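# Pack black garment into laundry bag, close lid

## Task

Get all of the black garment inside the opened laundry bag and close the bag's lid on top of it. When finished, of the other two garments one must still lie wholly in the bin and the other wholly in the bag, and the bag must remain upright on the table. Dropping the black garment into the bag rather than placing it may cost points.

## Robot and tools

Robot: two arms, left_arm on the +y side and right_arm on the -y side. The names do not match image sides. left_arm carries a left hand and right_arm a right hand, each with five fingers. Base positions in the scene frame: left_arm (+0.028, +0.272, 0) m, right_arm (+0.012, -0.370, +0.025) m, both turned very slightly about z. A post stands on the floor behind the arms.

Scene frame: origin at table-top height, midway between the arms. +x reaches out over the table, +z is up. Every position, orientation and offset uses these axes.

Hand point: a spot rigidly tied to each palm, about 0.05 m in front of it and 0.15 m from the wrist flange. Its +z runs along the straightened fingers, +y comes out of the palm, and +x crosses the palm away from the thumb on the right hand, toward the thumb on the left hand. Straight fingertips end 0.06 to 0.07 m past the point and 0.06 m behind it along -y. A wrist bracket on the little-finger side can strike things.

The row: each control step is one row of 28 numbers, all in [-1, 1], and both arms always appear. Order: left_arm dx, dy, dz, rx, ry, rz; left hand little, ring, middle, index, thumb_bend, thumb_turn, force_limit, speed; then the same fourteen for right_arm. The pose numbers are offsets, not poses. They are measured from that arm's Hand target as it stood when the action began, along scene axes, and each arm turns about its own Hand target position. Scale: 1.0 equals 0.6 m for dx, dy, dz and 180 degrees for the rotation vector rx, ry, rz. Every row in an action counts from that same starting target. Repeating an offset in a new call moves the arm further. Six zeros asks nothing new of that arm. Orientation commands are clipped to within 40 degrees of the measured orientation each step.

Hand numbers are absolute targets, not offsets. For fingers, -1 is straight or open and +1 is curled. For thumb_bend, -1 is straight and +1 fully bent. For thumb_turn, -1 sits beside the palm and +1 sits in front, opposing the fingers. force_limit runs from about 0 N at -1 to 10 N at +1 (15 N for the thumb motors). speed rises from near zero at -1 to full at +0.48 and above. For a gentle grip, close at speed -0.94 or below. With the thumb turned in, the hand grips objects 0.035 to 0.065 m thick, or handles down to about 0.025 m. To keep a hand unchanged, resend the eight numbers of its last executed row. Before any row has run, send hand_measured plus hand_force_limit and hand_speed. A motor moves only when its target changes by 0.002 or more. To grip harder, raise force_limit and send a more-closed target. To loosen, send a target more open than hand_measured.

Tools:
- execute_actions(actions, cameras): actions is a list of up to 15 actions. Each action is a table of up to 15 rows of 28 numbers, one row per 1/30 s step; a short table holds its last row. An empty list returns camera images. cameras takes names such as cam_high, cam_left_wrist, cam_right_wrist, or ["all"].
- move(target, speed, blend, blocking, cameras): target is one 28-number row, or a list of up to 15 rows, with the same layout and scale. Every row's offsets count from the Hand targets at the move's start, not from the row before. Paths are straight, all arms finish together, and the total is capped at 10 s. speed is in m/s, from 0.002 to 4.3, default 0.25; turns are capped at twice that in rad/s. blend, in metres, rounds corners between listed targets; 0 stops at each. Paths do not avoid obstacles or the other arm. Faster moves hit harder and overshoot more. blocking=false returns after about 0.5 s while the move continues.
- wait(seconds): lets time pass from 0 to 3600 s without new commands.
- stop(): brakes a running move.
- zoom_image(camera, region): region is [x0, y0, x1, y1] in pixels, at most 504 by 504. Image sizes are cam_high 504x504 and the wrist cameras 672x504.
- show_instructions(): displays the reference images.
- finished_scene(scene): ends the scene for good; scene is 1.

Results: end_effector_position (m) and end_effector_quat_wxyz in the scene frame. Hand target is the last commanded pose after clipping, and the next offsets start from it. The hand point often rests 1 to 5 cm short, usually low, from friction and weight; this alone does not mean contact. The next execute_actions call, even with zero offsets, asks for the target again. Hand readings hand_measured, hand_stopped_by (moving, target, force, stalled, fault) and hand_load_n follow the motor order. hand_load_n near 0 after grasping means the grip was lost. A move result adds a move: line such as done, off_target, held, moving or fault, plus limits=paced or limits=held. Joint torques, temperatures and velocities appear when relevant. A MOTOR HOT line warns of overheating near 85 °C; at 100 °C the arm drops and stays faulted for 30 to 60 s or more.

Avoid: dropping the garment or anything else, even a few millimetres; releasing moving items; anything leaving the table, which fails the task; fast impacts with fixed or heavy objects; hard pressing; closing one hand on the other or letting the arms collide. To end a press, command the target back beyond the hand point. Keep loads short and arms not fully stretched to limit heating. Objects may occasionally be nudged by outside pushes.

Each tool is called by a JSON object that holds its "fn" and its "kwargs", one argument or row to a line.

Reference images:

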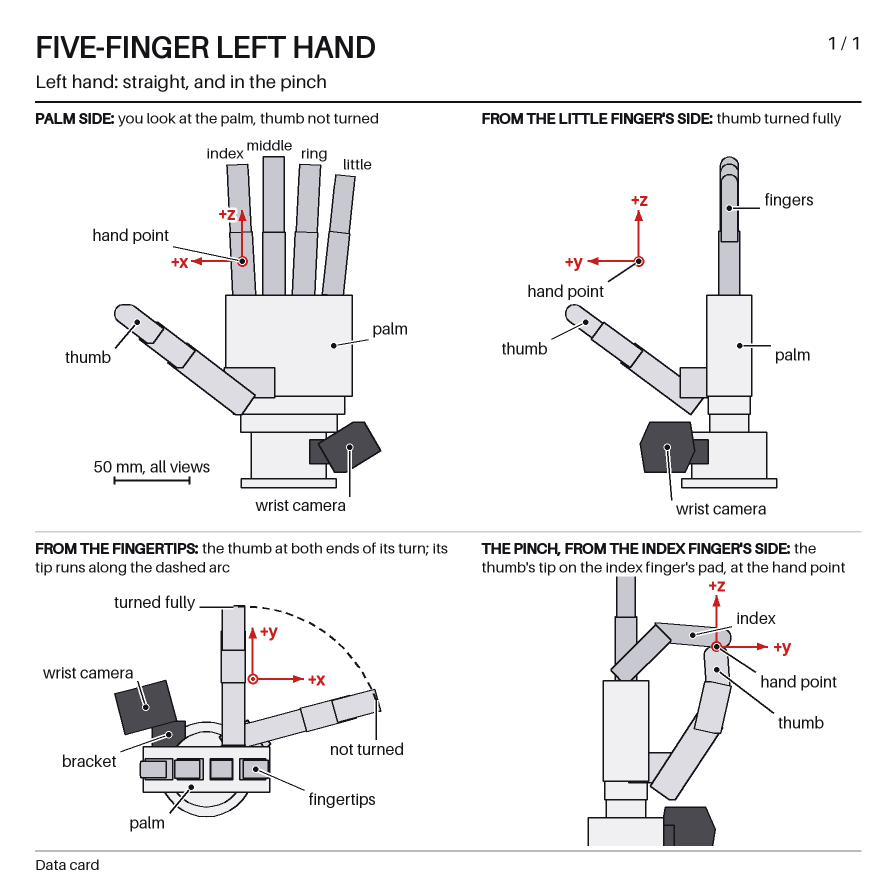

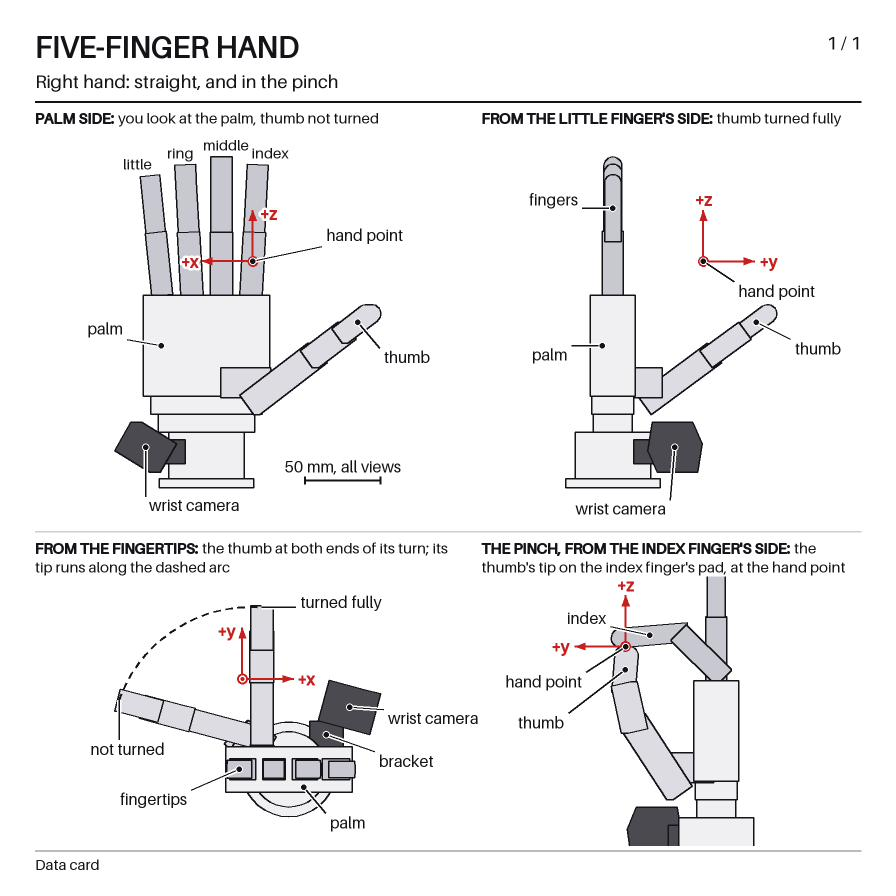

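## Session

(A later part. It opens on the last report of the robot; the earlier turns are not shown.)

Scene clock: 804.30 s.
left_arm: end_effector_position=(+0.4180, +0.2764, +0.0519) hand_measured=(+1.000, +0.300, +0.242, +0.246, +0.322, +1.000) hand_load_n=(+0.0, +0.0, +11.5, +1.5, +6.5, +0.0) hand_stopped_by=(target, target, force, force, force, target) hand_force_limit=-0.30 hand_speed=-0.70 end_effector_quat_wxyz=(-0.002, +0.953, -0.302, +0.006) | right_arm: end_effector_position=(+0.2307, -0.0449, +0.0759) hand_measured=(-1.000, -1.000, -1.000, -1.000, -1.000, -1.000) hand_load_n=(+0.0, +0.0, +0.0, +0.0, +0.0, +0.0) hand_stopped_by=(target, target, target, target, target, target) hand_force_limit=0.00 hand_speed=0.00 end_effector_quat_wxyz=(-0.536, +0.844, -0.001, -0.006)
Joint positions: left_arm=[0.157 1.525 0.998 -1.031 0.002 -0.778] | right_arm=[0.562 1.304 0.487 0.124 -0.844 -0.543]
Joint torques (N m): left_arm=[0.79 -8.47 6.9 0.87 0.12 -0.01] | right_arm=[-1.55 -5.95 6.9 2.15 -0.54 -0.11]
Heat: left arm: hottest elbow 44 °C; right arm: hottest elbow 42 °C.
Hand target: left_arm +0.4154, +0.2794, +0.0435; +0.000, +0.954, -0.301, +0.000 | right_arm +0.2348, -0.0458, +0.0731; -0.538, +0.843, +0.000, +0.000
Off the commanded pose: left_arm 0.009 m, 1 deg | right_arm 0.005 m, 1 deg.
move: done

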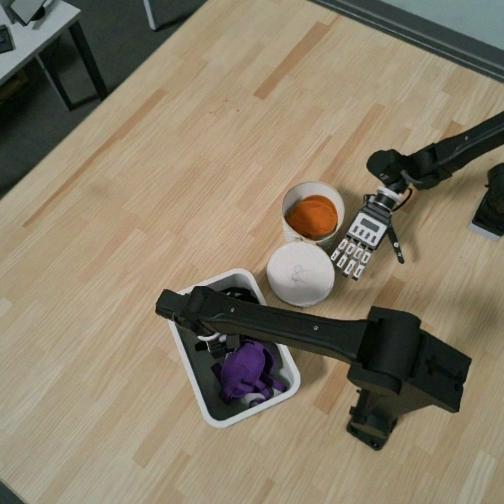

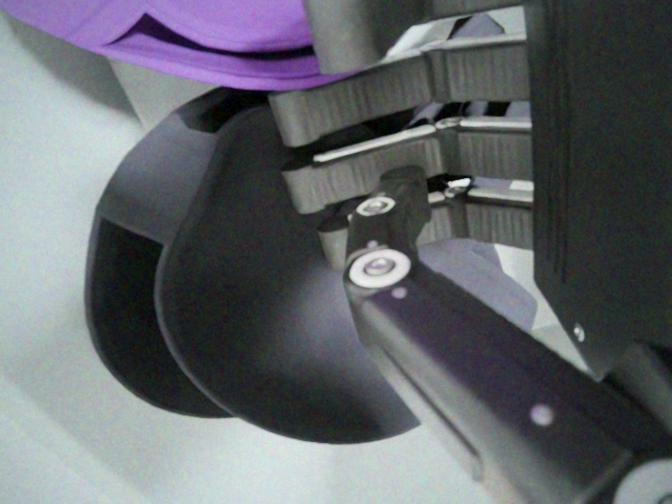

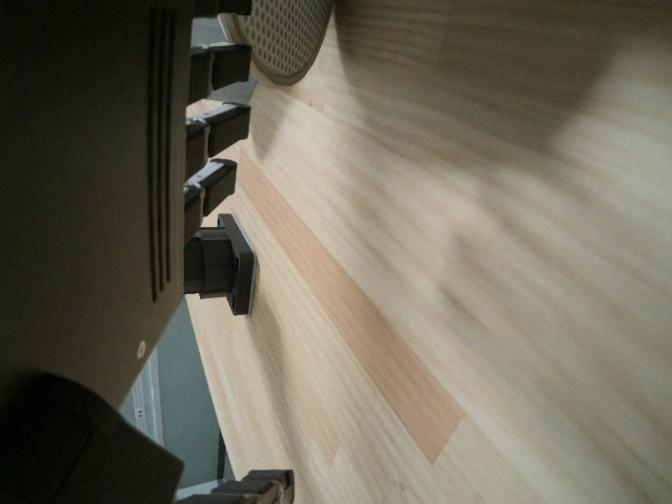

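{"fn": "move", "kwargs": {
  "target": [
    [0.0,0.0,0.08,0,0,0,1,0.3,0.3,0.3,0.6,1,-0.3,-0.7,0.0,0.0,0,0,0,0,-1,-1,-1,-1,-1,-1,0,0]
  ],
  "speed": 0.04,
  "cameras": ["cam_high","cam_left_wrist"]
}}

{"fn": "zoom_image", "kwargs": {
  "camera": "cam_left_wrist",
  "region": [200, 0, 572, 372]
}}

{"fn": "zoom_image", "kwargs": {
  "camera": "cam_high",
  "region": [160, 250, 300, 390]
}}

Scene clock: 809.37 s.
left_arm: end_effector_position=(+0.4024, +0.2736, +0.0778) hand_measured=(+1.000, +0.300, +0.242, +0.246, +0.322, +1.000) hand_load_n=(+0.0, +0.0, +11.5, +1.5, +7.0, +0.0) hand_stopped_by=(target, target, force, force, force, target) hand_force_limit=-0.30 hand_speed=-0.70 end_effector_quat_wxyz=(+0.008, +0.953, -0.302, -0.014) | right_arm: end_effector_position=(+0.2307, -0.0449, +0.0759) hand_measured=(-1.000, -1.000, -1.000, -1.000, -1.000, -1.000) hand_load_n=(-0.5, +0.0, +0.0, +0.0, +0.0, -0.5) hand_stopped_by=(target, target, target, target, target, target) hand_force_limit=0.00 hand_speed=0.00 end_effector_quat_wxyz=(-0.536, +0.844, -0.001, -0.006)
Joint positions: left_arm=[0.157 1.482 1.024 -1.144 0.002 -0.778] | right_arm=[0.562 1.304 0.487 0.124 -0.844 -0.543]
Joint torques (N m): left_arm=[0.5 -9.82 11.21 0.08 0.09 -0.03] | right_arm=[-1.55 -5.95 6.9 2.15 -0.54 -0.11]
Heat: left arm: hottest elbow 44 °C; right arm: hottest elbow 42 °C.
Hand target: left_arm +0.4154, +0.2793, +0.0915; +0.000, +0.954, -0.301, +0.000 | right_arm +0.2348, -0.0458, +0.0731; -0.538, +0.843, +0.000, +0.000
Off the commanded pose: left_arm 0.020 m, 2 deg | right_arm 0.005 m, 1 deg.
move: off_target (left_arm)

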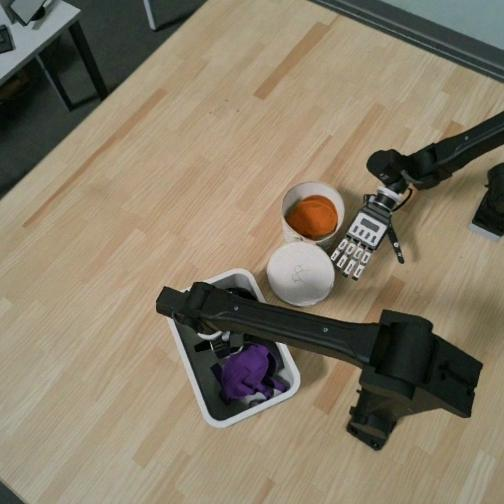

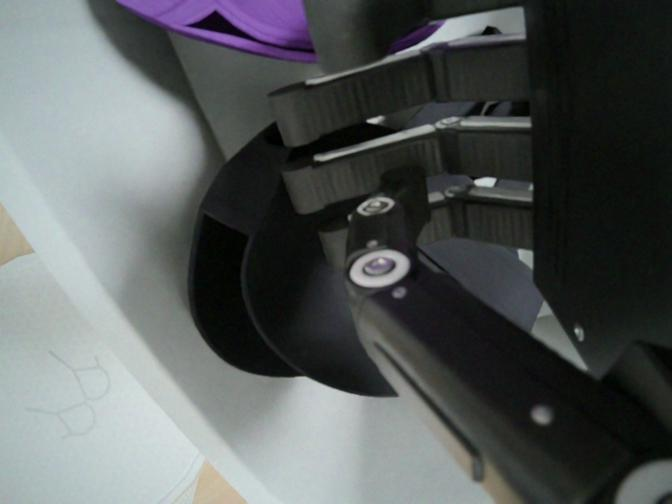

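Scaled by 1.355 from the camera's image (finer frame: 960x720).

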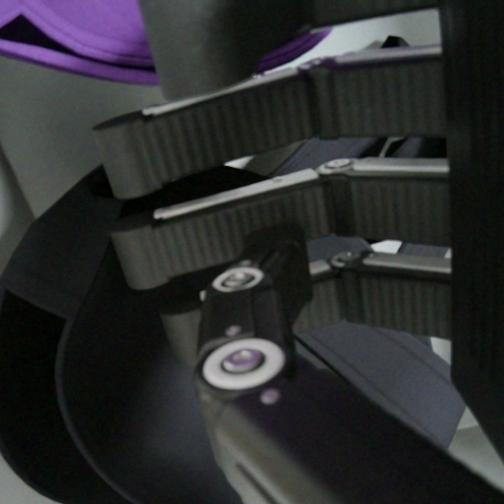

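Scaled by 3.600 from the camera's image (finer frame: 720x720).

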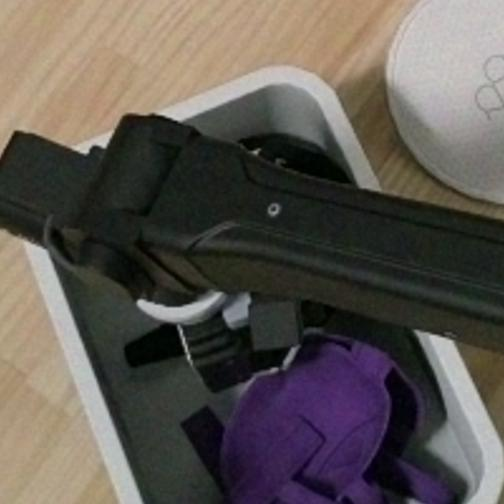

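{"fn": "move", "kwargs": {
  "target": [
    [-0.005,-0.0063,0.0,0,0,0,1,-0.5,-0.5,-0.5,-0.2,1,-0.3,0,0.0,0.0,0,0,0,0,-1,-1,-1,-1,-1,-1,0,0],
    [-0.005,-0.0063,-0.07,0,0,0,1,-0.5,-0.5,-0.5,-0.2,1,-0.3,0,0.0,0.0,0,0,0,0,-1,-1,-1,-1,-1,-1,0,0]
  ],
  "speed": 0.04,
  "cameras": ["cam_left_wrist"]
}}

Scene clock: 829.87 s.
left_arm: end_effector_position=(+0.4172, +0.2760, +0.0705) hand_measured=(+1.000, -0.500, -0.500, -0.500, -0.200, +1.000) hand_load_n=(+0.0, +0.0, -5.0, -3.0, +0.0, +0.0) hand_stopped_by=(target, target, target, target, target, target) hand_force_limit=-0.30 hand_speed=0.00 end_effector_quat_wxyz=(-0.005, +0.953, -0.302, +0.014) | right_arm: end_effector_position=(+0.2307, -0.0449, +0.0759) hand_measured=(-1.000, -1.000, -1.000, -1.000, -1.000, -1.000) hand_load_n=(-0.5, +0.0, +0.0, +0.0, +0.5, +0.0) hand_stopped_by=(target, target, target, target, target, target) hand_force_limit=0.00 hand_speed=0.00 end_effector_quat_wxyz=(-0.536, +0.844, -0.001, -0.006)
Joint positions: left_arm=[0.157 1.486 1.01 -1.065 0.004 -0.778] | right_arm=[0.562 1.304 0.487 0.124 -0.844 -0.543]
Joint torques (N m): left_arm=[-0.03 -6.42 5.98 1.48 0.04 -0.1] | right_arm=[-1.55 -5.95 6.9 2.15 -0.54 -0.11]
Heat: left arm: hottest elbow 47 °C; right arm: hottest elbow 42 °C.
Hand target: left_arm +0.4123, +0.2756, +0.0494; +0.000, +0.954, -0.301, +0.000 | right_arm +0.2348, -0.0458, +0.0731; -0.538, +0.843, +0.000, +0.000
Off the commanded pose: left_arm 0.022 m, 2 deg | right_arm 0.005 m, 1 deg.
move: off_target (left_arm)

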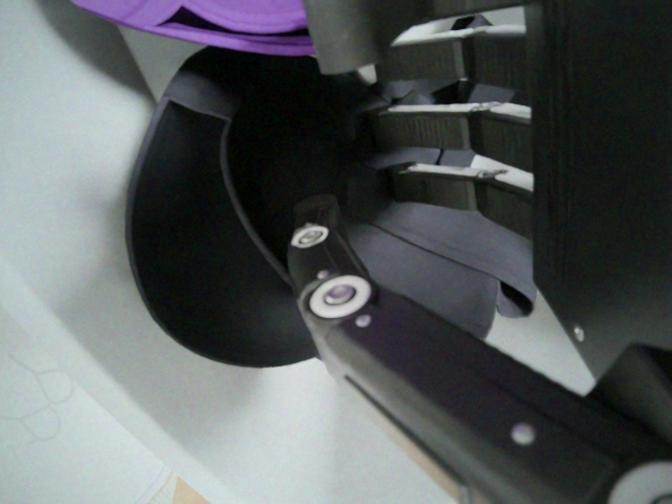

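{"fn": "execute_actions", "kwargs": {
  "actions": [
    [[0,0,-0.0073,0,0,0,1,-0.3,-0.3,-0.3,-0.1,1,-0.3,-0.5,0,0,0,0,0,0,-1,-1,-1,-1,-1,-1,0,0]],
    [[0,0,-0.015,0,0,0,1,-0.1,-0.1,-0.1,0.0,1,-0.3,-0.5,0,0,0,0,0,0,-1,-1,-1,-1,-1,-1,0,0]],
    [[0,0,-0.0133,0,0,0,1,0.05,0.05,0.05,0.15,1,-0.3,-0.5,0,0,0,0,0,0,-1,-1,-1,-1,-1,-1,0,0]],
    [[0,0,-0.0033,0,0,0,1,0.2,0.2,0.2,0.35,1,-0.3,-0.7,0,0,0,0,0,0,-1,-1,-1,-1,-1,-1,0,0]]
  ],
  "cameras": ["cam_left_wrist"]
}}

Scene clock: 841.40 s.
left_arm: end_effector_position=(+0.4157, +0.2760, +0.0359) hand_measured=(+1.000, +0.200, +0.200, +0.200, +0.350, +1.000) hand_load_n=(+0.0, +0.0, +0.0, +0.0, +0.0, +0.0) hand_stopped_by=(target, target, target, target, target, target) hand_force_limit=-0.30 hand_speed=-0.70 end_effector_quat_wxyz=(-0.003, +0.953, -0.302, +0.008) | right_arm: end_effector_position=(+0.2307, -0.0449, +0.0759) hand_measured=(-1.000, -1.000, -1.000, -1.000, -1.000, -1.000) hand_load_n=(+0.0, +0.0, +0.0, +0.0, +0.0, -0.5) hand_stopped_by=(target, target, target, target, target, target) hand_force_limit=0.00 hand_speed=0.00 end_effector_quat_wxyz=(-0.536, +0.844, -0.001, -0.006)
Joint positions: left_arm=[0.157 1.54 0.967 -0.981 0.002 -0.778] | right_arm=[0.562 1.304 0.487 0.124 -0.844 -0.543]
Joint torques (N m): left_arm=[0.32 -8.47 6.63 0.73 0.11 -0.1] | right_arm=[-1.55 -5.95 6.9 2.15 -0.54 -0.11]
Heat: left arm: hottest elbow 45 °C; right arm: hottest elbow 42 °C.
Hand target: left_arm +0.4123, +0.2756, +0.0260; +0.000, +0.954, -0.301, +0.000 | right_arm +0.2348, -0.0458, +0.0731; -0.538, +0.843, +0.000, +0.000
Off the commanded pose: left_arm 0.010 m, 1 deg | right_arm 0.005 m, 1 deg.
Step readings (end_effector_position of left_arm | right_arm):
0: (+0.4172, +0.2760, +0.0705) | (+0.2307, -0.0449, +0.0759)
1: (+0.4172, +0.2760, +0.0705) | (+0.2307, -0.0449, +0.0759)
2: (+0.4176, +0.2760, +0.0704) | (+0.2307, -0.0449, +0.0759)
4: (+0.4194, +0.2765, +0.0685) | (+0.2307, -0.0449, +0.0759)
8: (+0.4181, +0.2763, +0.0604) | (+0.2307, -0.0449, +0.0759)
15: (+0.4181, +0.2763, +0.0601) | (+0.2307, -0.0449, +0.0759)
16: (+0.4182, +0.2763, +0.0601) | (+0.2307, -0.0449, +0.0759)
17: (+0.4186, +0.2764, +0.0601) | (+0.2307, -0.0449, +0.0759)
19: (+0.4200, +0.2768, +0.0582) | (+0.2307, -0.0449, +0.0759)
23: (+0.4163, +0.2761, +0.0488) | (+0.2307, -0.0449, +0.0759)
30: (+0.4163, +0.2760, +0.0481) | (+0.2307, -0.0449, +0.0759)
31: (+0.4165, +0.2761, +0.0481) | (+0.2307, -0.0449, +0.0759)
32: (+0.4170, +0.2761, +0.0481) | (+0.2307, -0.0449, +0.0759)
34: (+0.4184, +0.2765, +0.0467) | (+0.2307, -0.0449, +0.0759)
38: (+0.4162, +0.2761, +0.0399) | (+0.2307, -0.0449, +0.0759)
45: (+0.4158, +0.2760, +0.0391) | (+0.2307, -0.0449, +0.0759)
46: (+0.4159, +0.2760, +0.0391) | (+0.2307, -0.0449, +0.0759)
47: (+0.4160, +0.2761, +0.0391) | (+0.2307, -0.0449, +0.0759)
49: (+0.4166, +0.2762, +0.0388) | (+0.2307, -0.0449, +0.0759)
53: (+0.4162, +0.2761, +0.0369) | (+0.2307, -0.0449, +0.0759)
60: (+0.4157, +0.2760, +0.0359) | (+0.2307, -0.0449, +0.0759)

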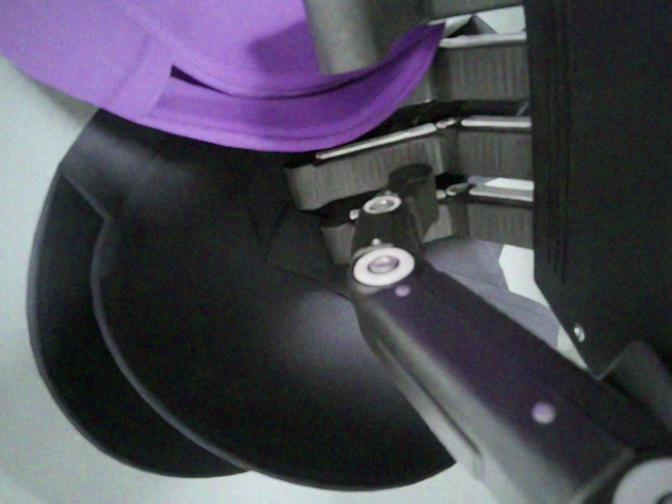

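{"fn": "execute_actions", "kwargs": {
  "actions": [
    [[0,0,0.02,0,0,0,1,0.3,-0.2,-0.2,-0.1,1,-0.3,-0.5,0,0,0,0,0,0,-1,-1,-1,-1,-1,-1,0,0]],
    [[0,0,0.01,0,0,0,1,1,-0.3,-0.3,-0.2,1,-0.3,-0.5,0,0,0,0,0,0,-1,-1,-1,-1,-1,-1,0,0]],
    [[0,0,-0.015,0,0,0,1,1,-0.2,-0.2,-0.1,1,-0.3,-0.5,0,0,0,0,0,0,-1,-1,-1,-1,-1,-1,0,0]],
    [[0,0,-0.02,0,0,0,1,1,0,0,0,1,-0.3,-0.5,0,0,0,0,0,0,-1,-1,-1,-1,-1,-1,0,0]],
    [[0,0,-0.015,0,0,0,1,1,0.1,0.1,0.2,1,-0.3,-0.5,0,0,0,0,0,0,-1,-1,-1,-1,-1,-1,0,0]]
  ],
  "cameras": ["cam_left_wrist"]
}}

Scene clock: 859.93 s.
left_arm: end_effector_position=(+0.4204, +0.2761, +0.0345) hand_measured=(+1.000, +1.000, +0.100, +0.102, +0.200, +1.000) hand_load_n=(+0.0, +0.0, -1.0, -7.5, +0.0, +0.0) hand_stopped_by=(target, target, target, target, target, target) hand_force_limit=-0.30 hand_speed=-0.50 end_effector_quat_wxyz=(-0.007, +0.953, -0.303, +0.018) | right_arm: end_effector_position=(+0.2307, -0.0449, +0.0759) hand_measured=(-1.000, -1.000, -1.000, -1.000, -1.000, -1.000) hand_load_n=(+0.0, +0.0, +0.0, +0.0, +0.0, -0.5) hand_stopped_by=(target, target, target, target, target, target) hand_force_limit=0.00 hand_speed=0.00 end_effector_quat_wxyz=(-0.536, +0.844, -0.001, -0.006)
Joint positions: left_arm=[0.156 1.54 0.962 -0.955 0.006 -0.776] | right_arm=[0.562 1.304 0.487 0.124 -0.844 -0.543]
Joint torques (N m): left_arm=[-0.03 -6.83 5.82 1.17 -0.01 -0.12] | right_arm=[-1.55 -5.89 6.9 2.14 -0.54 -0.12]
Heat: left arm: hottest elbow 45 °C; right arm: hottest elbow 42 °C.
Hand target: left_arm +0.4122, +0.2755, +0.0141; +0.000, +0.954, -0.301, +0.000 | right_arm +0.2348, -0.0458, +0.0731; -0.538, +0.843, +0.000, +0.000
Off the commanded pose: left_arm 0.022 m, 2 deg | right_arm 0.005 m, 1 deg.
Step readings (end_effector_position of left_arm | right_arm):
0: (+0.4157, +0.2760, +0.0359) | (+0.2307, -0.0449, +0.0759)
1: (+0.4157, +0.2760, +0.0359) | (+0.2307, -0.0449, +0.0759)
2: (+0.4156, +0.2760, +0.0359) | (+0.2307, -0.0449, +0.0759)
4: (+0.4146, +0.2758, +0.0359) | (+0.2307, -0.0449, +0.0759)
8: (+0.4114, +0.2730, +0.0446) | (+0.2307, -0.0449, +0.0759)
15: (+0.4123, +0.2719, +0.0534) | (+0.2307, -0.0449, +0.0759)
16: (+0.4123, +0.2719, +0.0534) | (+0.2307, -0.0449, +0.0759)
17: (+0.4123, +0.2719, +0.0534) | (+0.2307, -0.0449, +0.0759)
19: (+0.4115, +0.2705, +0.0565) | (+0.2307, -0.0449, +0.0759)
23: (+0.4125, +0.2718, +0.0595) | (+0.2307, -0.0449, +0.0759)
30: (+0.4125, +0.2718, +0.0595) | (+0.2307, -0.0449, +0.0759)
31: (+0.4125, +0.2718, +0.0595) | (+0.2307, -0.0449, +0.0759)
32: (+0.4128, +0.2718, +0.0594) | (+0.2307, -0.0449, +0.0759)
34: (+0.4143, +0.2739, +0.0572) | (+0.2307, -0.0449, +0.0759)
38: (+0.4152, +0.2740, +0.0529) | (+0.2307, -0.0449, +0.0759)
45: (+0.4152, +0.2740, +0.0529) | (+0.2307, -0.0449, +0.0759)
46: (+0.4153, +0.2740, +0.0529) | (+0.2307, -0.0449, +0.0759)
47: (+0.4158, +0.2741, +0.0529) | (+0.2307, -0.0449, +0.0759)
49: (+0.4181, +0.2753, +0.0509) | (+0.2307, -0.0449, +0.0759)
53: (+0.4179, +0.2756, +0.0398) | (+0.2307, -0.0449, +0.0759)
60: (+0.4182, +0.2756, +0.0404) | (+0.2307, -0.0449, +0.0759)
61: (+0.4182, +0.2756, +0.0404) | (+0.2307, -0.0449, +0.0759)
62: (+0.4187, +0.2757, +0.0403) | (+0.2307, -0.0449, +0.0759)
64: (+0.4205, +0.2761, +0.0386) | (+0.2307, -0.0449, +0.0759)
68: (+0.4204, +0.2761, +0.0345) | (+0.2307, -0.0449, +0.0759)
75: (+0.4204, +0.2761, +0.0345) | (+0.2307, -0.0449, +0.0759)

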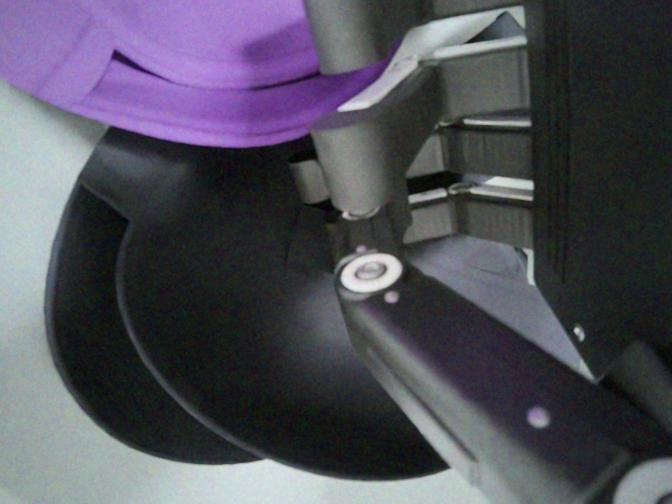

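{"fn": "move", "kwargs": {
  "target": [0,0,0.005,0,0,0,1,1,0.35,0.35,0.62,1,-0.1,-0.6,0,0,0,0,0,0,-1,-1,-1,-1,-1,-1,0,0],
  "cameras": ["all"]
}}

Scene clock: 872.37 s.
left_arm: end_effector_position=(+0.4201, +0.2761, +0.0322) hand_measured=(+1.000, +1.000, +0.238, +0.278, +0.268, +1.000) hand_load_n=(+0.0, +0.0, +12.0, +6.0, +9.5, -1.0) hand_stopped_by=(target, target, force, force, force, target) hand_force_limit=-0.10 hand_speed=-0.60 end_effector_quat_wxyz=(-0.006, +0.953, -0.303, +0.017) | right_arm: end_effector_position=(+0.2307, -0.0449, +0.0759) hand_measured=(-1.000, -1.000, -1.000, -1.000, -1.000, -1.000) hand_load_n=(+0.0, +0.0, +0.0, +0.0, +0.0, -0.5) hand_stopped_by=(target, target, target, target, target, target) hand_force_limit=0.00 hand_speed=0.00 end_effector_quat_wxyz=(-0.536, +0.844, -0.001, -0.006)
Joint positions: left_arm=[0.156 1.545 0.961 -0.952 0.005 -0.776] | right_arm=[0.562 1.304 0.487 0.124 -0.844 -0.543]
Joint torques (N m): left_arm=[-0.32 -7.65 6.15 0.76 -0.01 -0.13] | right_arm=[-1.55 -5.89 6.9 2.15 -0.54 -0.11]
Heat: left arm: hottest elbow 44 °C; right arm: hottest elbow 42 °C.
Hand target: left_arm +0.4123, +0.2755, +0.0171; +0.000, +0.954, -0.301, +0.000 | right_arm +0.2348, -0.0458, +0.0731; -0.538, +0.843, +0.000, +0.000
Off the commanded pose: left_arm 0.017 m, 2 deg | right_arm 0.005 m, 1 deg.
move: off_target (left_arm)

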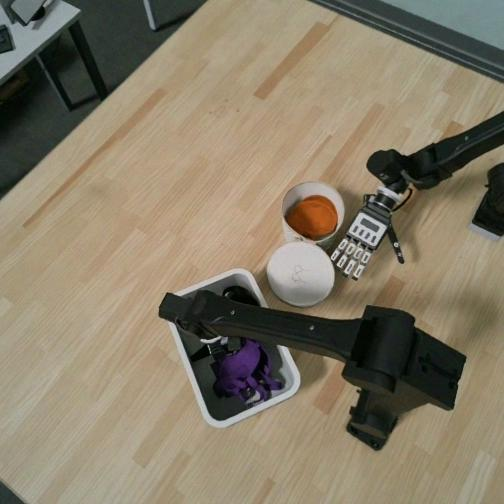

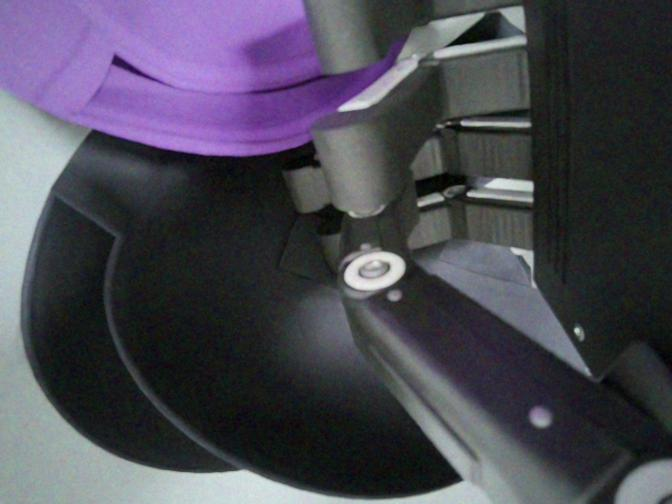

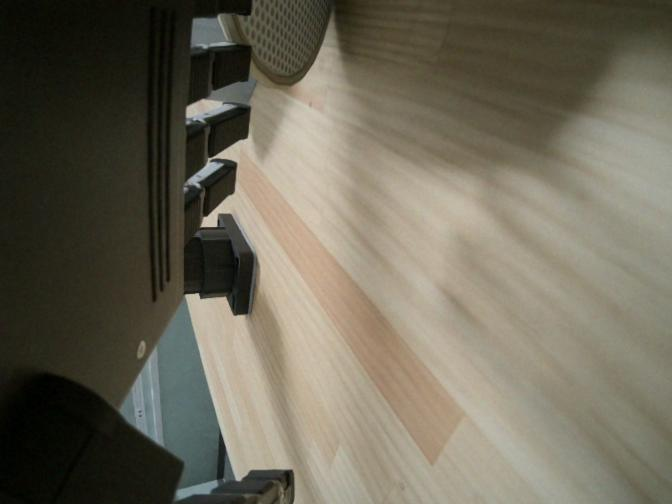

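{"fn": "move", "kwargs": {
  "target": [0,0,0.09,0,0,0,1,1,0.35,0.35,0.62,1,-0.1,-0.6,0,0,0,0,0,0,-1,-1,-1,-1,-1,-1,0,0],
  "cameras": ["cam_left_wrist"],
  "speed": 0.08
}}

Scene clock: 876.23 s.
left_arm: end_effector_position=(+0.3991, +0.2724, +0.0596) hand_measured=(+1.000, +1.000, +0.238, +0.278, +0.268, +1.000) hand_load_n=(+0.0, +0.0, +12.5, +6.5, +9.0, -1.0) hand_stopped_by=(target, target, force, force, force, target) hand_force_limit=-0.10 hand_speed=-0.60 end_effector_quat_wxyz=(+0.009, +0.953, -0.303, -0.011) | right_arm: end_effector_position=(+0.2307, -0.0449, +0.0759) hand_measured=(-1.000, -1.000, -1.000, -1.000, -1.000, -1.000) hand_load_n=(+0.0, +0.0, +0.0, +0.0, +0.0, +0.0) hand_stopped_by=(target, target, target, target, target, target) hand_force_limit=0.00 hand_speed=0.00 end_effector_quat_wxyz=(-0.536, +0.844, -0.001, -0.006)
Joint positions: left_arm=[0.156 1.495 0.984 -1.087 0.005 -0.776] | right_arm=[0.562 1.304 0.487 0.124 -0.844 -0.543]
Joint torques (N m): left_arm=[0.03 -9.64 10.76 0.01 0 -0.12] | right_arm=[-1.55 -5.95 6.89 2.15 -0.54 -0.11]
Heat: left arm: hottest elbow 44 °C; right arm: hottest elbow 42 °C.
Hand target: left_arm +0.4122, +0.2754, +0.0710; +0.001, +0.954, -0.301, +0.000 | right_arm +0.2348, -0.0458, +0.0731; -0.538, +0.843, +0.000, +0.000
Off the commanded pose: left_arm 0.018 m, 2 deg | right_arm 0.005 m, 1 deg.
move: off_target (left_arm)

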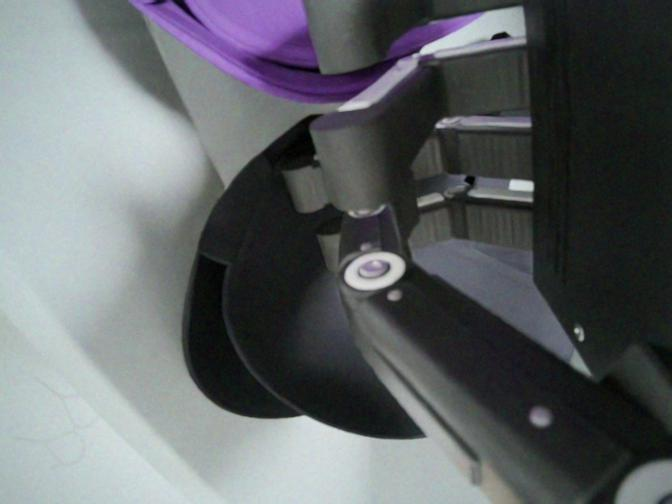

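{"fn": "zoom_image", "kwargs": {
  "camera": "cam_left_wrist",
  "region": [150, 60, 560, 460]
}}

Scaled by 1.229 from the camera's image (finer frame: 960x720).

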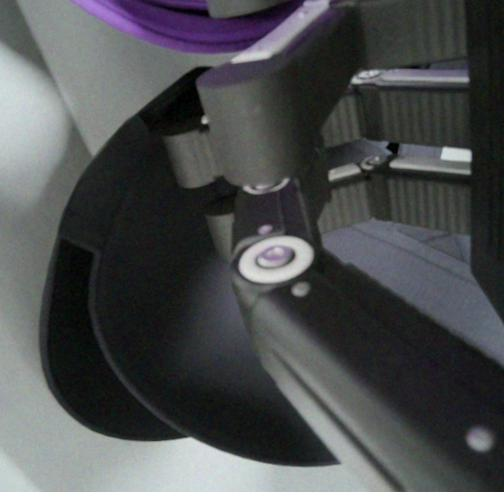

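{"fn": "move", "kwargs": {
  "target": [
    [0,0,0.32,0,0,0,1,1,0.1,0.1,-0.2,1,-0.1,-0.2,0,0,0,0,0,0,-1,-1,-1,-1,-1,-1,0,0],
    [0,-0.02,0.32,0.0536,-0.270,-0.460,0,0,0,0,-0.5,1,-0.1,0,0,0,0,0,0,0,-1,-1,-1,-1,-1,-1,0,0]
  ],
  "cameras": ["all"],
  "speed": 0.25
}}

Scene clock: 919.83 s.
left_arm: end_effector_position=(+0.4117, +0.2593, +0.2641) hand_measured=(+0.000, +0.000, +0.000, +0.000, -0.500, +1.000) hand_load_n=(+0.0, +0.0, +0.0, +0.0, +0.0, +0.0) hand_stopped_by=(target, target, target, target, target, target) hand_force_limit=-0.10 hand_speed=0.00 end_effector_quat_wxyz=(+0.176, -0.445, +0.812, -0.334) | right_arm: end_effector_position=(+0.2307, -0.0449, +0.0759) hand_measured=(-1.000, -1.000, -1.000, -1.000, -1.000, -1.000) hand_load_n=(-0.5, +0.0, +0.0, +0.0, +0.0, +0.0) hand_stopped_by=(target, target, target, target, target, target) hand_force_limit=0.00 hand_speed=0.00 end_effector_quat_wxyz=(-0.536, +0.844, -0.001, -0.006)
Joint positions: left_arm=[0.178 1.087 1.107 -0.985 0.517 0.603] | right_arm=[0.562 1.304 0.487 0.124 -0.844 -0.543]
Joint torques (N m): left_arm=[0.91 -6.59 9.25 1.95 0.54 0.05] | right_arm=[-1.55 -5.95 6.89 2.15 -0.54 -0.11]
Motor temperatures (°C): left_arm=[31 33 47 32 30 28] | right_arm=[32 39 42 28 30 30]
Heat: left arm: hottest elbow 47 °C; right arm: hottest elbow 42 °C.
Hand target: left_arm +0.4122, +0.2635, +0.2631; +0.184, -0.442, +0.811, -0.335 | right_arm +0.2348, -0.0458, +0.0731; -0.538, +0.843, +0.000, +0.000
Off the commanded pose: left_arm 0.004 m, 1 deg | right_arm 0.005 m, 1 deg.
move: done

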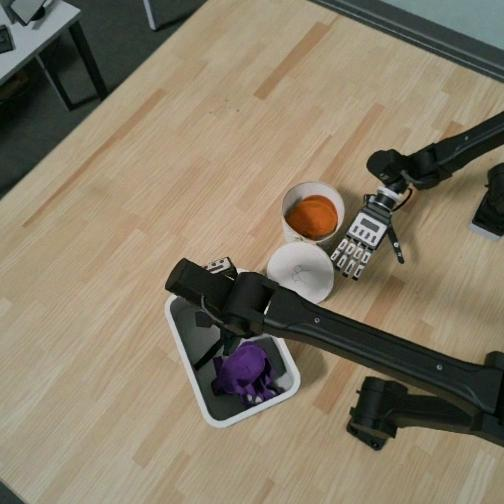

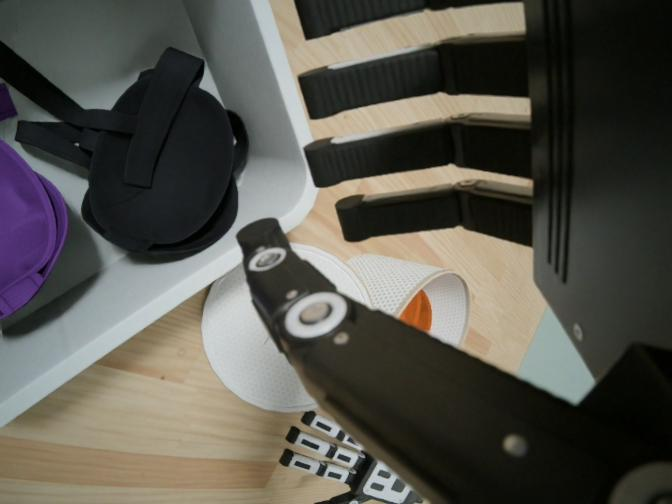

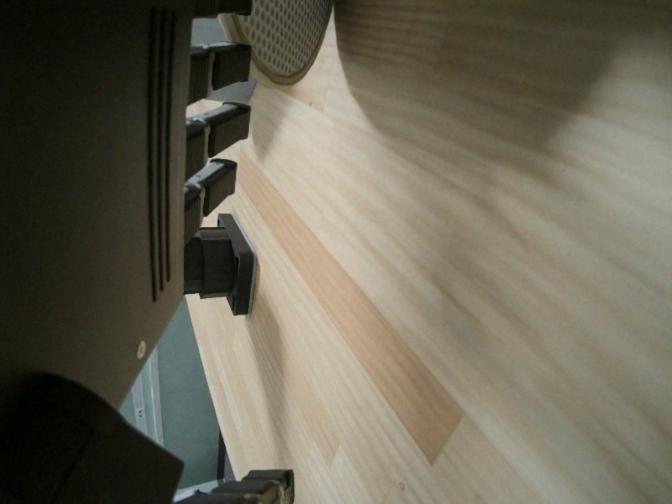

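{"fn": "zoom_image", "kwargs": {
  "camera": "cam_left_wrist",
  "region": [0, 0, 400, 400]
}}

{"fn": "zoom_image", "kwargs": {
  "camera": "cam_high",
  "region": [150, 240, 320, 440]
}}

Scaled by 1.260 from the camera's image (finer frame: 960x720).

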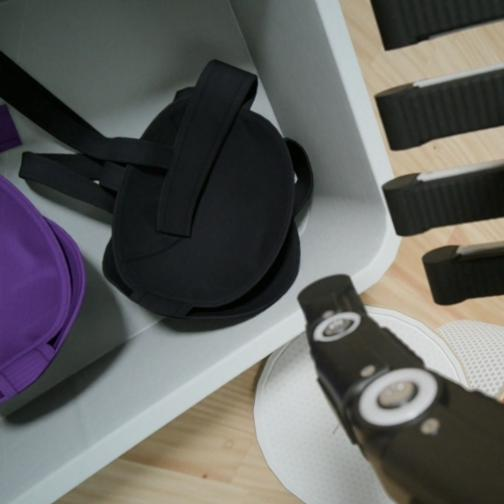

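Scaled by 2.520 from the camera's image (finer frame: 720x720).

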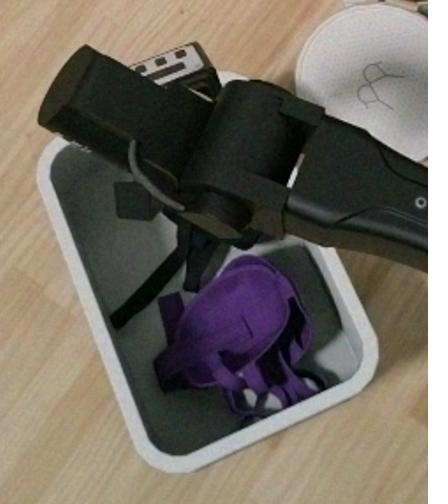

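{"fn": "move", "kwargs": {
  "target": [-0.04,-0.05,-0.133,0,0,0,0,0,0,0,-0.5,1,-0.1,0,0,0,0,0,0,0,-1,-1,-1,-1,-1,-1,0,0],
  "cameras": ["cam_high","cam_left_wrist"],
  "speed": 0.2
}}

Scene clock: 946.87 s.
left_arm: end_effector_position=(+0.3866, +0.2360, +0.1819) hand_measured=(+0.000, +0.000, +0.000, +0.000, -0.500, +1.000) hand_load_n=(-0.5, +0.0, -0.5, +0.0, +0.0, +0.0) hand_stopped_by=(target, target, target, target, target, target) hand_force_limit=-0.10 hand_speed=0.00 end_effector_quat_wxyz=(+0.179, -0.443, +0.813, -0.332) | right_arm: end_effector_position=(+0.2307, -0.0449, +0.0759) hand_measured=(-1.000, -1.000, -1.000, -1.000, -1.000, -1.000) hand_load_n=(+0.0, +0.0, +0.0, +0.0, +0.5, +0.0) hand_stopped_by=(target, target, target, target, target, target) hand_force_limit=0.00 hand_speed=0.00 end_effector_quat_wxyz=(-0.536, +0.844, -0.001, -0.006)
Joint positions: left_arm=[0.116 1.017 0.842 -0.761 0.477 0.551] | right_arm=[0.562 1.304 0.487 0.124 -0.844 -0.543]
Joint torques (N m): left_arm=[-0.56 -5.19 9.61 1.99 0.28 -0.17] | right_arm=[-1.55 -5.89 6.9 2.15 -0.54 -0.11]
Heat: left arm: hottest elbow 47 °C; right arm: hottest elbow 42 °C.
Hand target: left_arm +0.3882, +0.2334, +0.1832; +0.184, -0.443, +0.811, -0.335 | right_arm +0.2348, -0.0458, +0.0731; -0.538, +0.843, +0.000, +0.000
Off the commanded pose: left_arm 0.003 m, 1 deg | right_arm 0.005 m, 1 deg.
move: done

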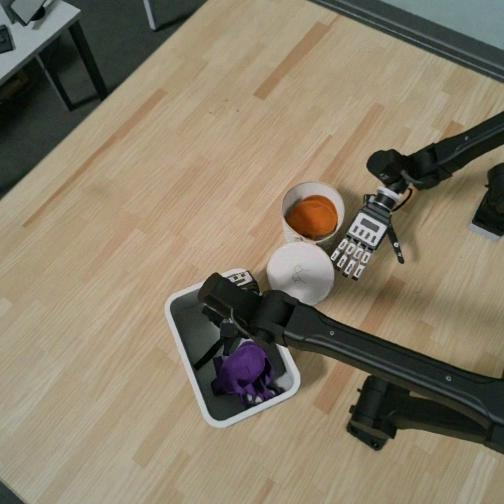

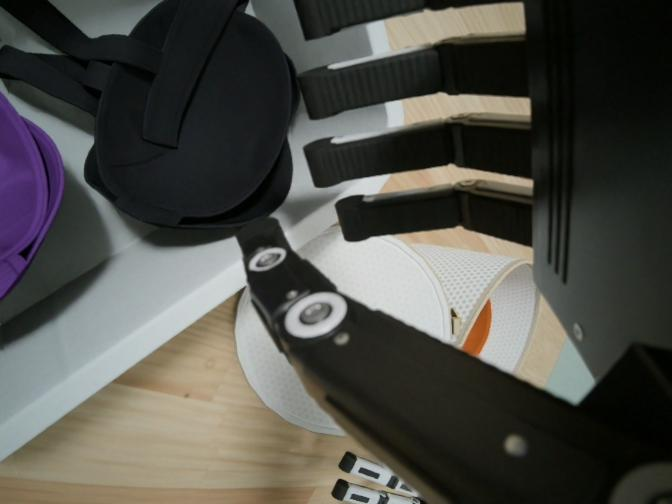

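{"fn": "move", "kwargs": {
  "target": [
    [0,0.013,-0.19,0,0,0,-0.2,-0.2,-0.2,-0.2,-1,1,-0.1,0,0,0,0,0,0,0,-1,-1,-1,-1,-1,-1,0,0],
    [0,0.013,-0.235,0,0,0,-0.2,-0.2,-0.2,-0.2,-1,1,-0.1,0,0,0,0,0,0,0,-1,-1,-1,-1,-1,-1,0,0]
  ],
  "cameras": ["cam_high","cam_left_wrist"],
  "speed": [0.15,0.06]
}}

Scene clock: 969.73 s.
left_arm: end_effector_position=(+0.3925, +0.2385, +0.0524) hand_measured=(-0.200, -0.200, -0.200, -0.200, -1.000, +1.000) hand_load_n=(+0.0, +0.0, +0.0, -0.5, +0.0, +0.0) hand_stopped_by=(target, target, target, target, target, target) hand_force_limit=-0.10 hand_speed=0.00 end_effector_quat_wxyz=(+0.189, -0.440, +0.810, -0.339) | right_arm: end_effector_position=(+0.2307, -0.0449, +0.0759) hand_measured=(-1.000, -1.000, -1.000, -1.000, -1.000, -1.000) hand_load_n=(+0.0, +0.0, +0.0, +0.0, -0.5, +0.0) hand_stopped_by=(target, target, target, target, target, target) hand_force_limit=0.00 hand_speed=0.00 end_effector_quat_wxyz=(-0.536, +0.844, -0.001, -0.006)
Joint positions: left_arm=[0.124 1.185 0.58 -0.305 0.485 0.552] | right_arm=[0.562 1.304 0.487 0.124 -0.844 -0.543]
Joint torques (N m): left_arm=[0.91 -4.01 7.17 1.85 0.54 0.04] | right_arm=[-1.55 -5.95 6.9 2.15 -0.54 -0.11]
Heat: left arm: hottest elbow 47 °C; right arm: hottest elbow 42 °C.
Hand target: left_arm +0.3882, +0.2413, +0.0423; +0.184, -0.443, +0.811, -0.335 | right_arm +0.2348, -0.0458, +0.0731; -0.538, +0.843, +0.000, +0.000
Off the commanded pose: left_arm 0.011 m, 1 deg | right_arm 0.005 m, 1 deg.
move: off_target (left_arm)

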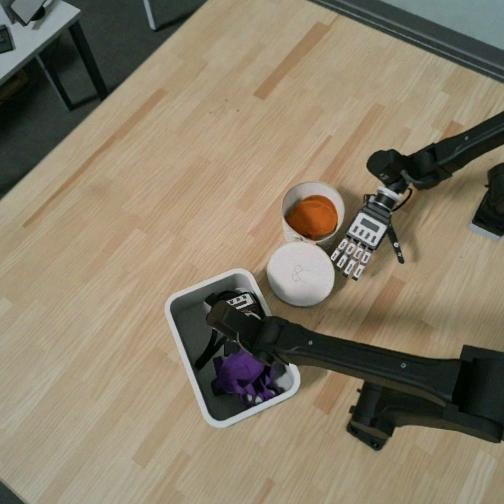

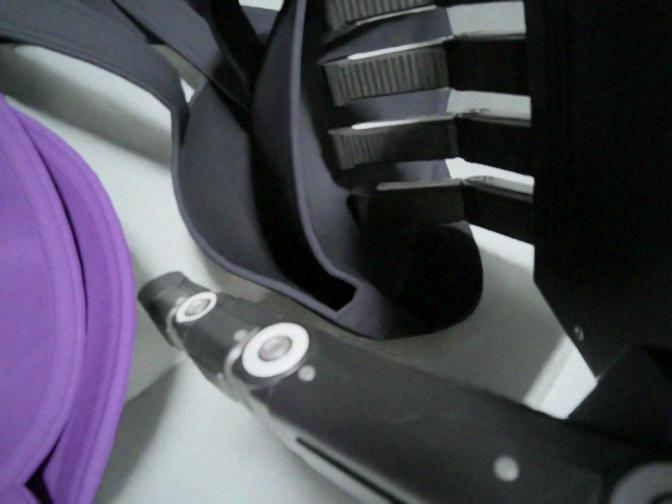

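{"fn": "zoom_image", "kwargs": {
  "camera": "cam_left_wrist",
  "region": [90, 0, 590, 400]
}}

{"fn": "zoom_image", "kwargs": {
  "camera": "cam_high",
  "region": [150, 250, 320, 440]
}}

Scaled by 1.008 from the camera's image (finer frame: 960x720).

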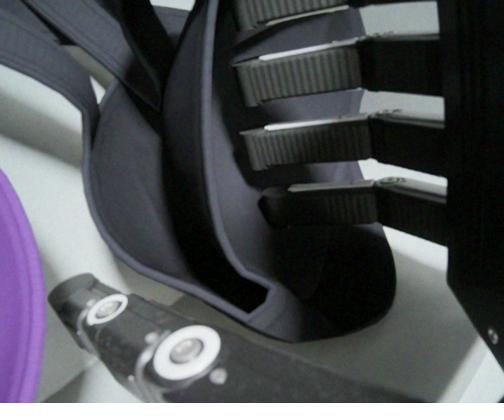

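Scaled by 2.653 from the camera's image (finer frame: 720x720).

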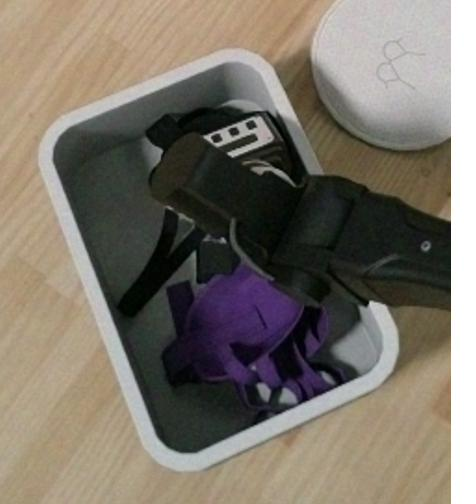

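{"fn": "move", "kwargs": {
  "target": [-0.006,0.003,-0.037,0,0,0,-0.2,-0.2,-0.2,-0.2,-1,1,-0.1,0,0,0,0,0,0,0,-1,-1,-1,-1,-1,-1,0,0],
  "cameras": ["cam_left_wrist"],
  "speed": [0.05]
}}

Scene clock: 976.67 s.
left_arm: end_effector_position=(+0.3965, +0.2392, +0.0407) hand_measured=(-0.200, -0.200, -0.200, -0.200, -1.000, +1.000) hand_load_n=(-0.5, +0.0, -1.5, -1.0, +0.0, +0.0) hand_stopped_by=(target, target, target, target, target, target) hand_force_limit=-0.10 hand_speed=0.00 end_effector_quat_wxyz=(+0.200, -0.434, +0.807, -0.347) | right_arm: end_effector_position=(+0.2307, -0.0449, +0.0759) hand_measured=(-1.000, -1.000, -1.000, -1.000, -1.000, -1.000) hand_load_n=(-0.5, +0.0, +0.0, +0.0, +0.0, +0.0) hand_stopped_by=(target, target, target, target, target, target) hand_force_limit=0.00 hand_speed=0.00 end_effector_quat_wxyz=(-0.536, +0.844, -0.001, -0.006)
Joint positions: left_arm=[0.13 1.213 0.551 -0.221 0.497 0.554] | right_arm=[0.562 1.304 0.487 0.124 -0.844 -0.543]
Joint torques (N m): left_arm=[1.14 -2.78 5.97 1.66 0.25 0.09] | right_arm=[-1.55 -5.89 6.9 2.14 -0.54 -0.11]
Heat: left arm: hottest elbow 47 °C; right arm: hottest elbow 42 °C.
Hand target: left_arm +0.3847, +0.2431, +0.0201; +0.184, -0.443, +0.811, -0.335 | right_arm +0.2348, -0.0458, +0.0731; -0.538, +0.843, +0.000, +0.000
Off the commanded pose: left_arm 0.024 m, 2 deg | right_arm 0.005 m, 1 deg.
move: off_target (left_arm)

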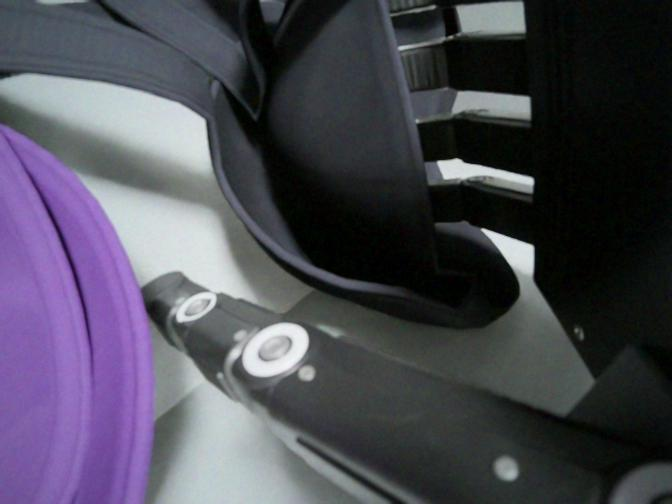

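{"fn": "move", "kwargs": {
  "target": [0,0,0.01,0,0,0,0.25,0.25,0.25,0.25,0.5,1,-0.1,-0.6,0,0,0,0,0,0,-1,-1,-1,-1,-1,-1,0,0],
  "cameras": ["cam_left_wrist"],
  "speed": [0.05]
}}

Scene clock: 985.80 s.
left_arm: end_effector_position=(+0.3940, +0.2408, +0.0376) hand_measured=(+0.250, +0.250, +0.250, +0.250, -0.342, +1.000) hand_load_n=(+0.5, +0.0, +2.5, +2.0, +7.5, +0.0) hand_stopped_by=(target, target, target, target, force, target) hand_force_limit=-0.10 hand_speed=-0.60 end_effector_quat_wxyz=(+0.198, -0.435, +0.808, -0.344) | right_arm: end_effector_position=(+0.2307, -0.0449, +0.0759) hand_measured=(-1.000, -1.000, -1.000, -1.000, -1.000, -1.000) hand_load_n=(-0.5, +0.0, +0.0, -0.5, +0.0, +0.0) hand_stopped_by=(target, target, target, target, target, target) hand_force_limit=0.00 hand_speed=0.00 end_effector_quat_wxyz=(-0.536, +0.844, -0.001, -0.006)
Joint positions: left_arm=[0.133 1.216 0.547 -0.223 0.495 0.561] | right_arm=[0.562 1.304 0.487 0.124 -0.844 -0.543]
Joint torques (N m): left_arm=[0.91 -4.19 7.12 0.99 0.34 0.02] | right_arm=[-1.55 -5.95 6.89 2.15 -0.54 -0.11]
Heat: left arm: hottest elbow 46 °C; right arm: hottest elbow 42 °C.
Hand target: left_arm +0.3846, +0.2430, +0.0261; +0.184, -0.443, +0.811, -0.335 | right_arm +0.2348, -0.0458, +0.0731; -0.538, +0.843, +0.000, +0.000
Off the commanded pose: left_arm 0.015 m, 2 deg | right_arm 0.005 m, 1 deg.
move: off_target (left_arm)

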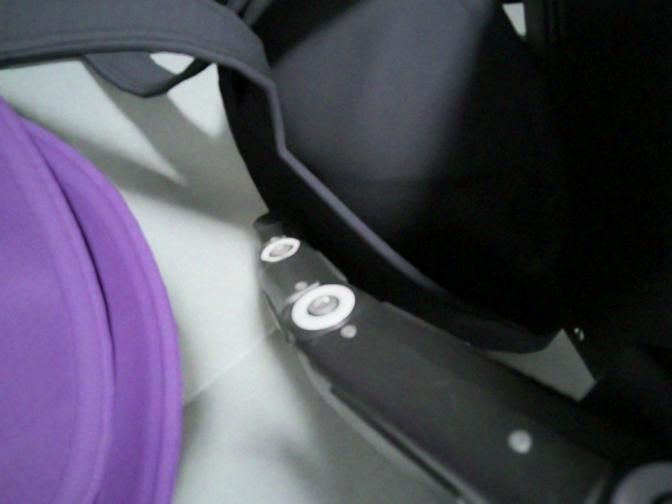

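{"fn": "move", "kwargs": {
  "target": [0,0,0.01,0,0,0,0.4,0.4,0.4,0.4,0.4,1,0.1,-0.6,0,0,0,0,0,0,-1,-1,-1,-1,-1,-1,0,0],
  "cameras": ["cam_left_wrist"],
  "speed": [0.05]
}}

Scene clock: 988.37 s.
left_arm: end_effector_position=(+0.3903, +0.2404, +0.0360) hand_measured=(+0.400, +0.400, +0.280, +0.316, -0.332, +1.000) hand_load_n=(+1.0, +0.0, +9.5, +6.5, +14.0, +0.0) hand_stopped_by=(target, target, force, force, force, target) hand_force_limit=0.10 hand_speed=-0.60 end_effector_quat_wxyz=(+0.192, -0.438, +0.809, -0.341) | right_arm: end_effector_position=(+0.2307, -0.0449, +0.0759) hand_measured=(-1.000, -1.000, -1.000, -1.000, -1.000, -1.000) hand_load_n=(+0.0, +0.0, +0.0, -0.5, +0.0, +0.0) hand_stopped_by=(target, target, target, target, target, target) hand_force_limit=0.00 hand_speed=0.00 end_effector_quat_wxyz=(-0.536, +0.844, -0.001, -0.006)
Joint positions: left_arm=[0.133 1.216 0.547 -0.24 0.494 0.562] | right_arm=[0.562 1.304 0.487 0.124 -0.844 -0.543]
Joint torques (N m): left_arm=[0.5 -5.42 7.83 0.84 0.35 -0.01] | right_arm=[-1.55 -5.89 6.9 2.15 -0.54 -0.11]
Heat: left arm: hottest elbow 46 °C; right arm: hottest elbow 42 °C.
Hand target: left_arm +0.3846, +0.2431, +0.0321; +0.184, -0.443, +0.811, -0.335 | right_arm +0.2348, -0.0458, +0.0731; -0.538, +0.843, +0.000, +0.000
Off the commanded pose: left_arm 0.007 m, 1 deg | right_arm 0.005 m, 1 deg.
move: done

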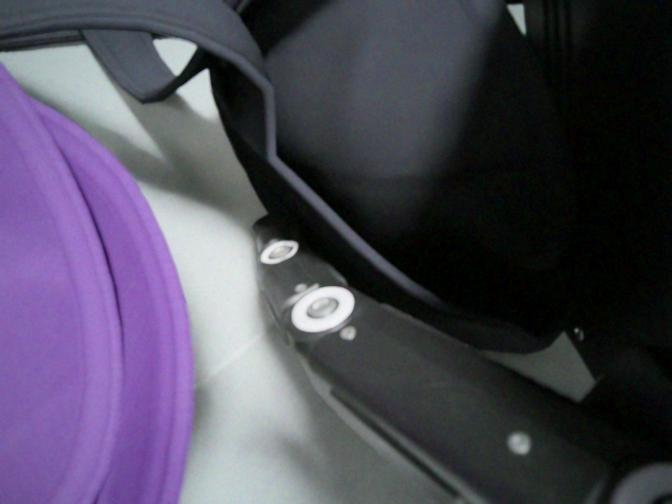

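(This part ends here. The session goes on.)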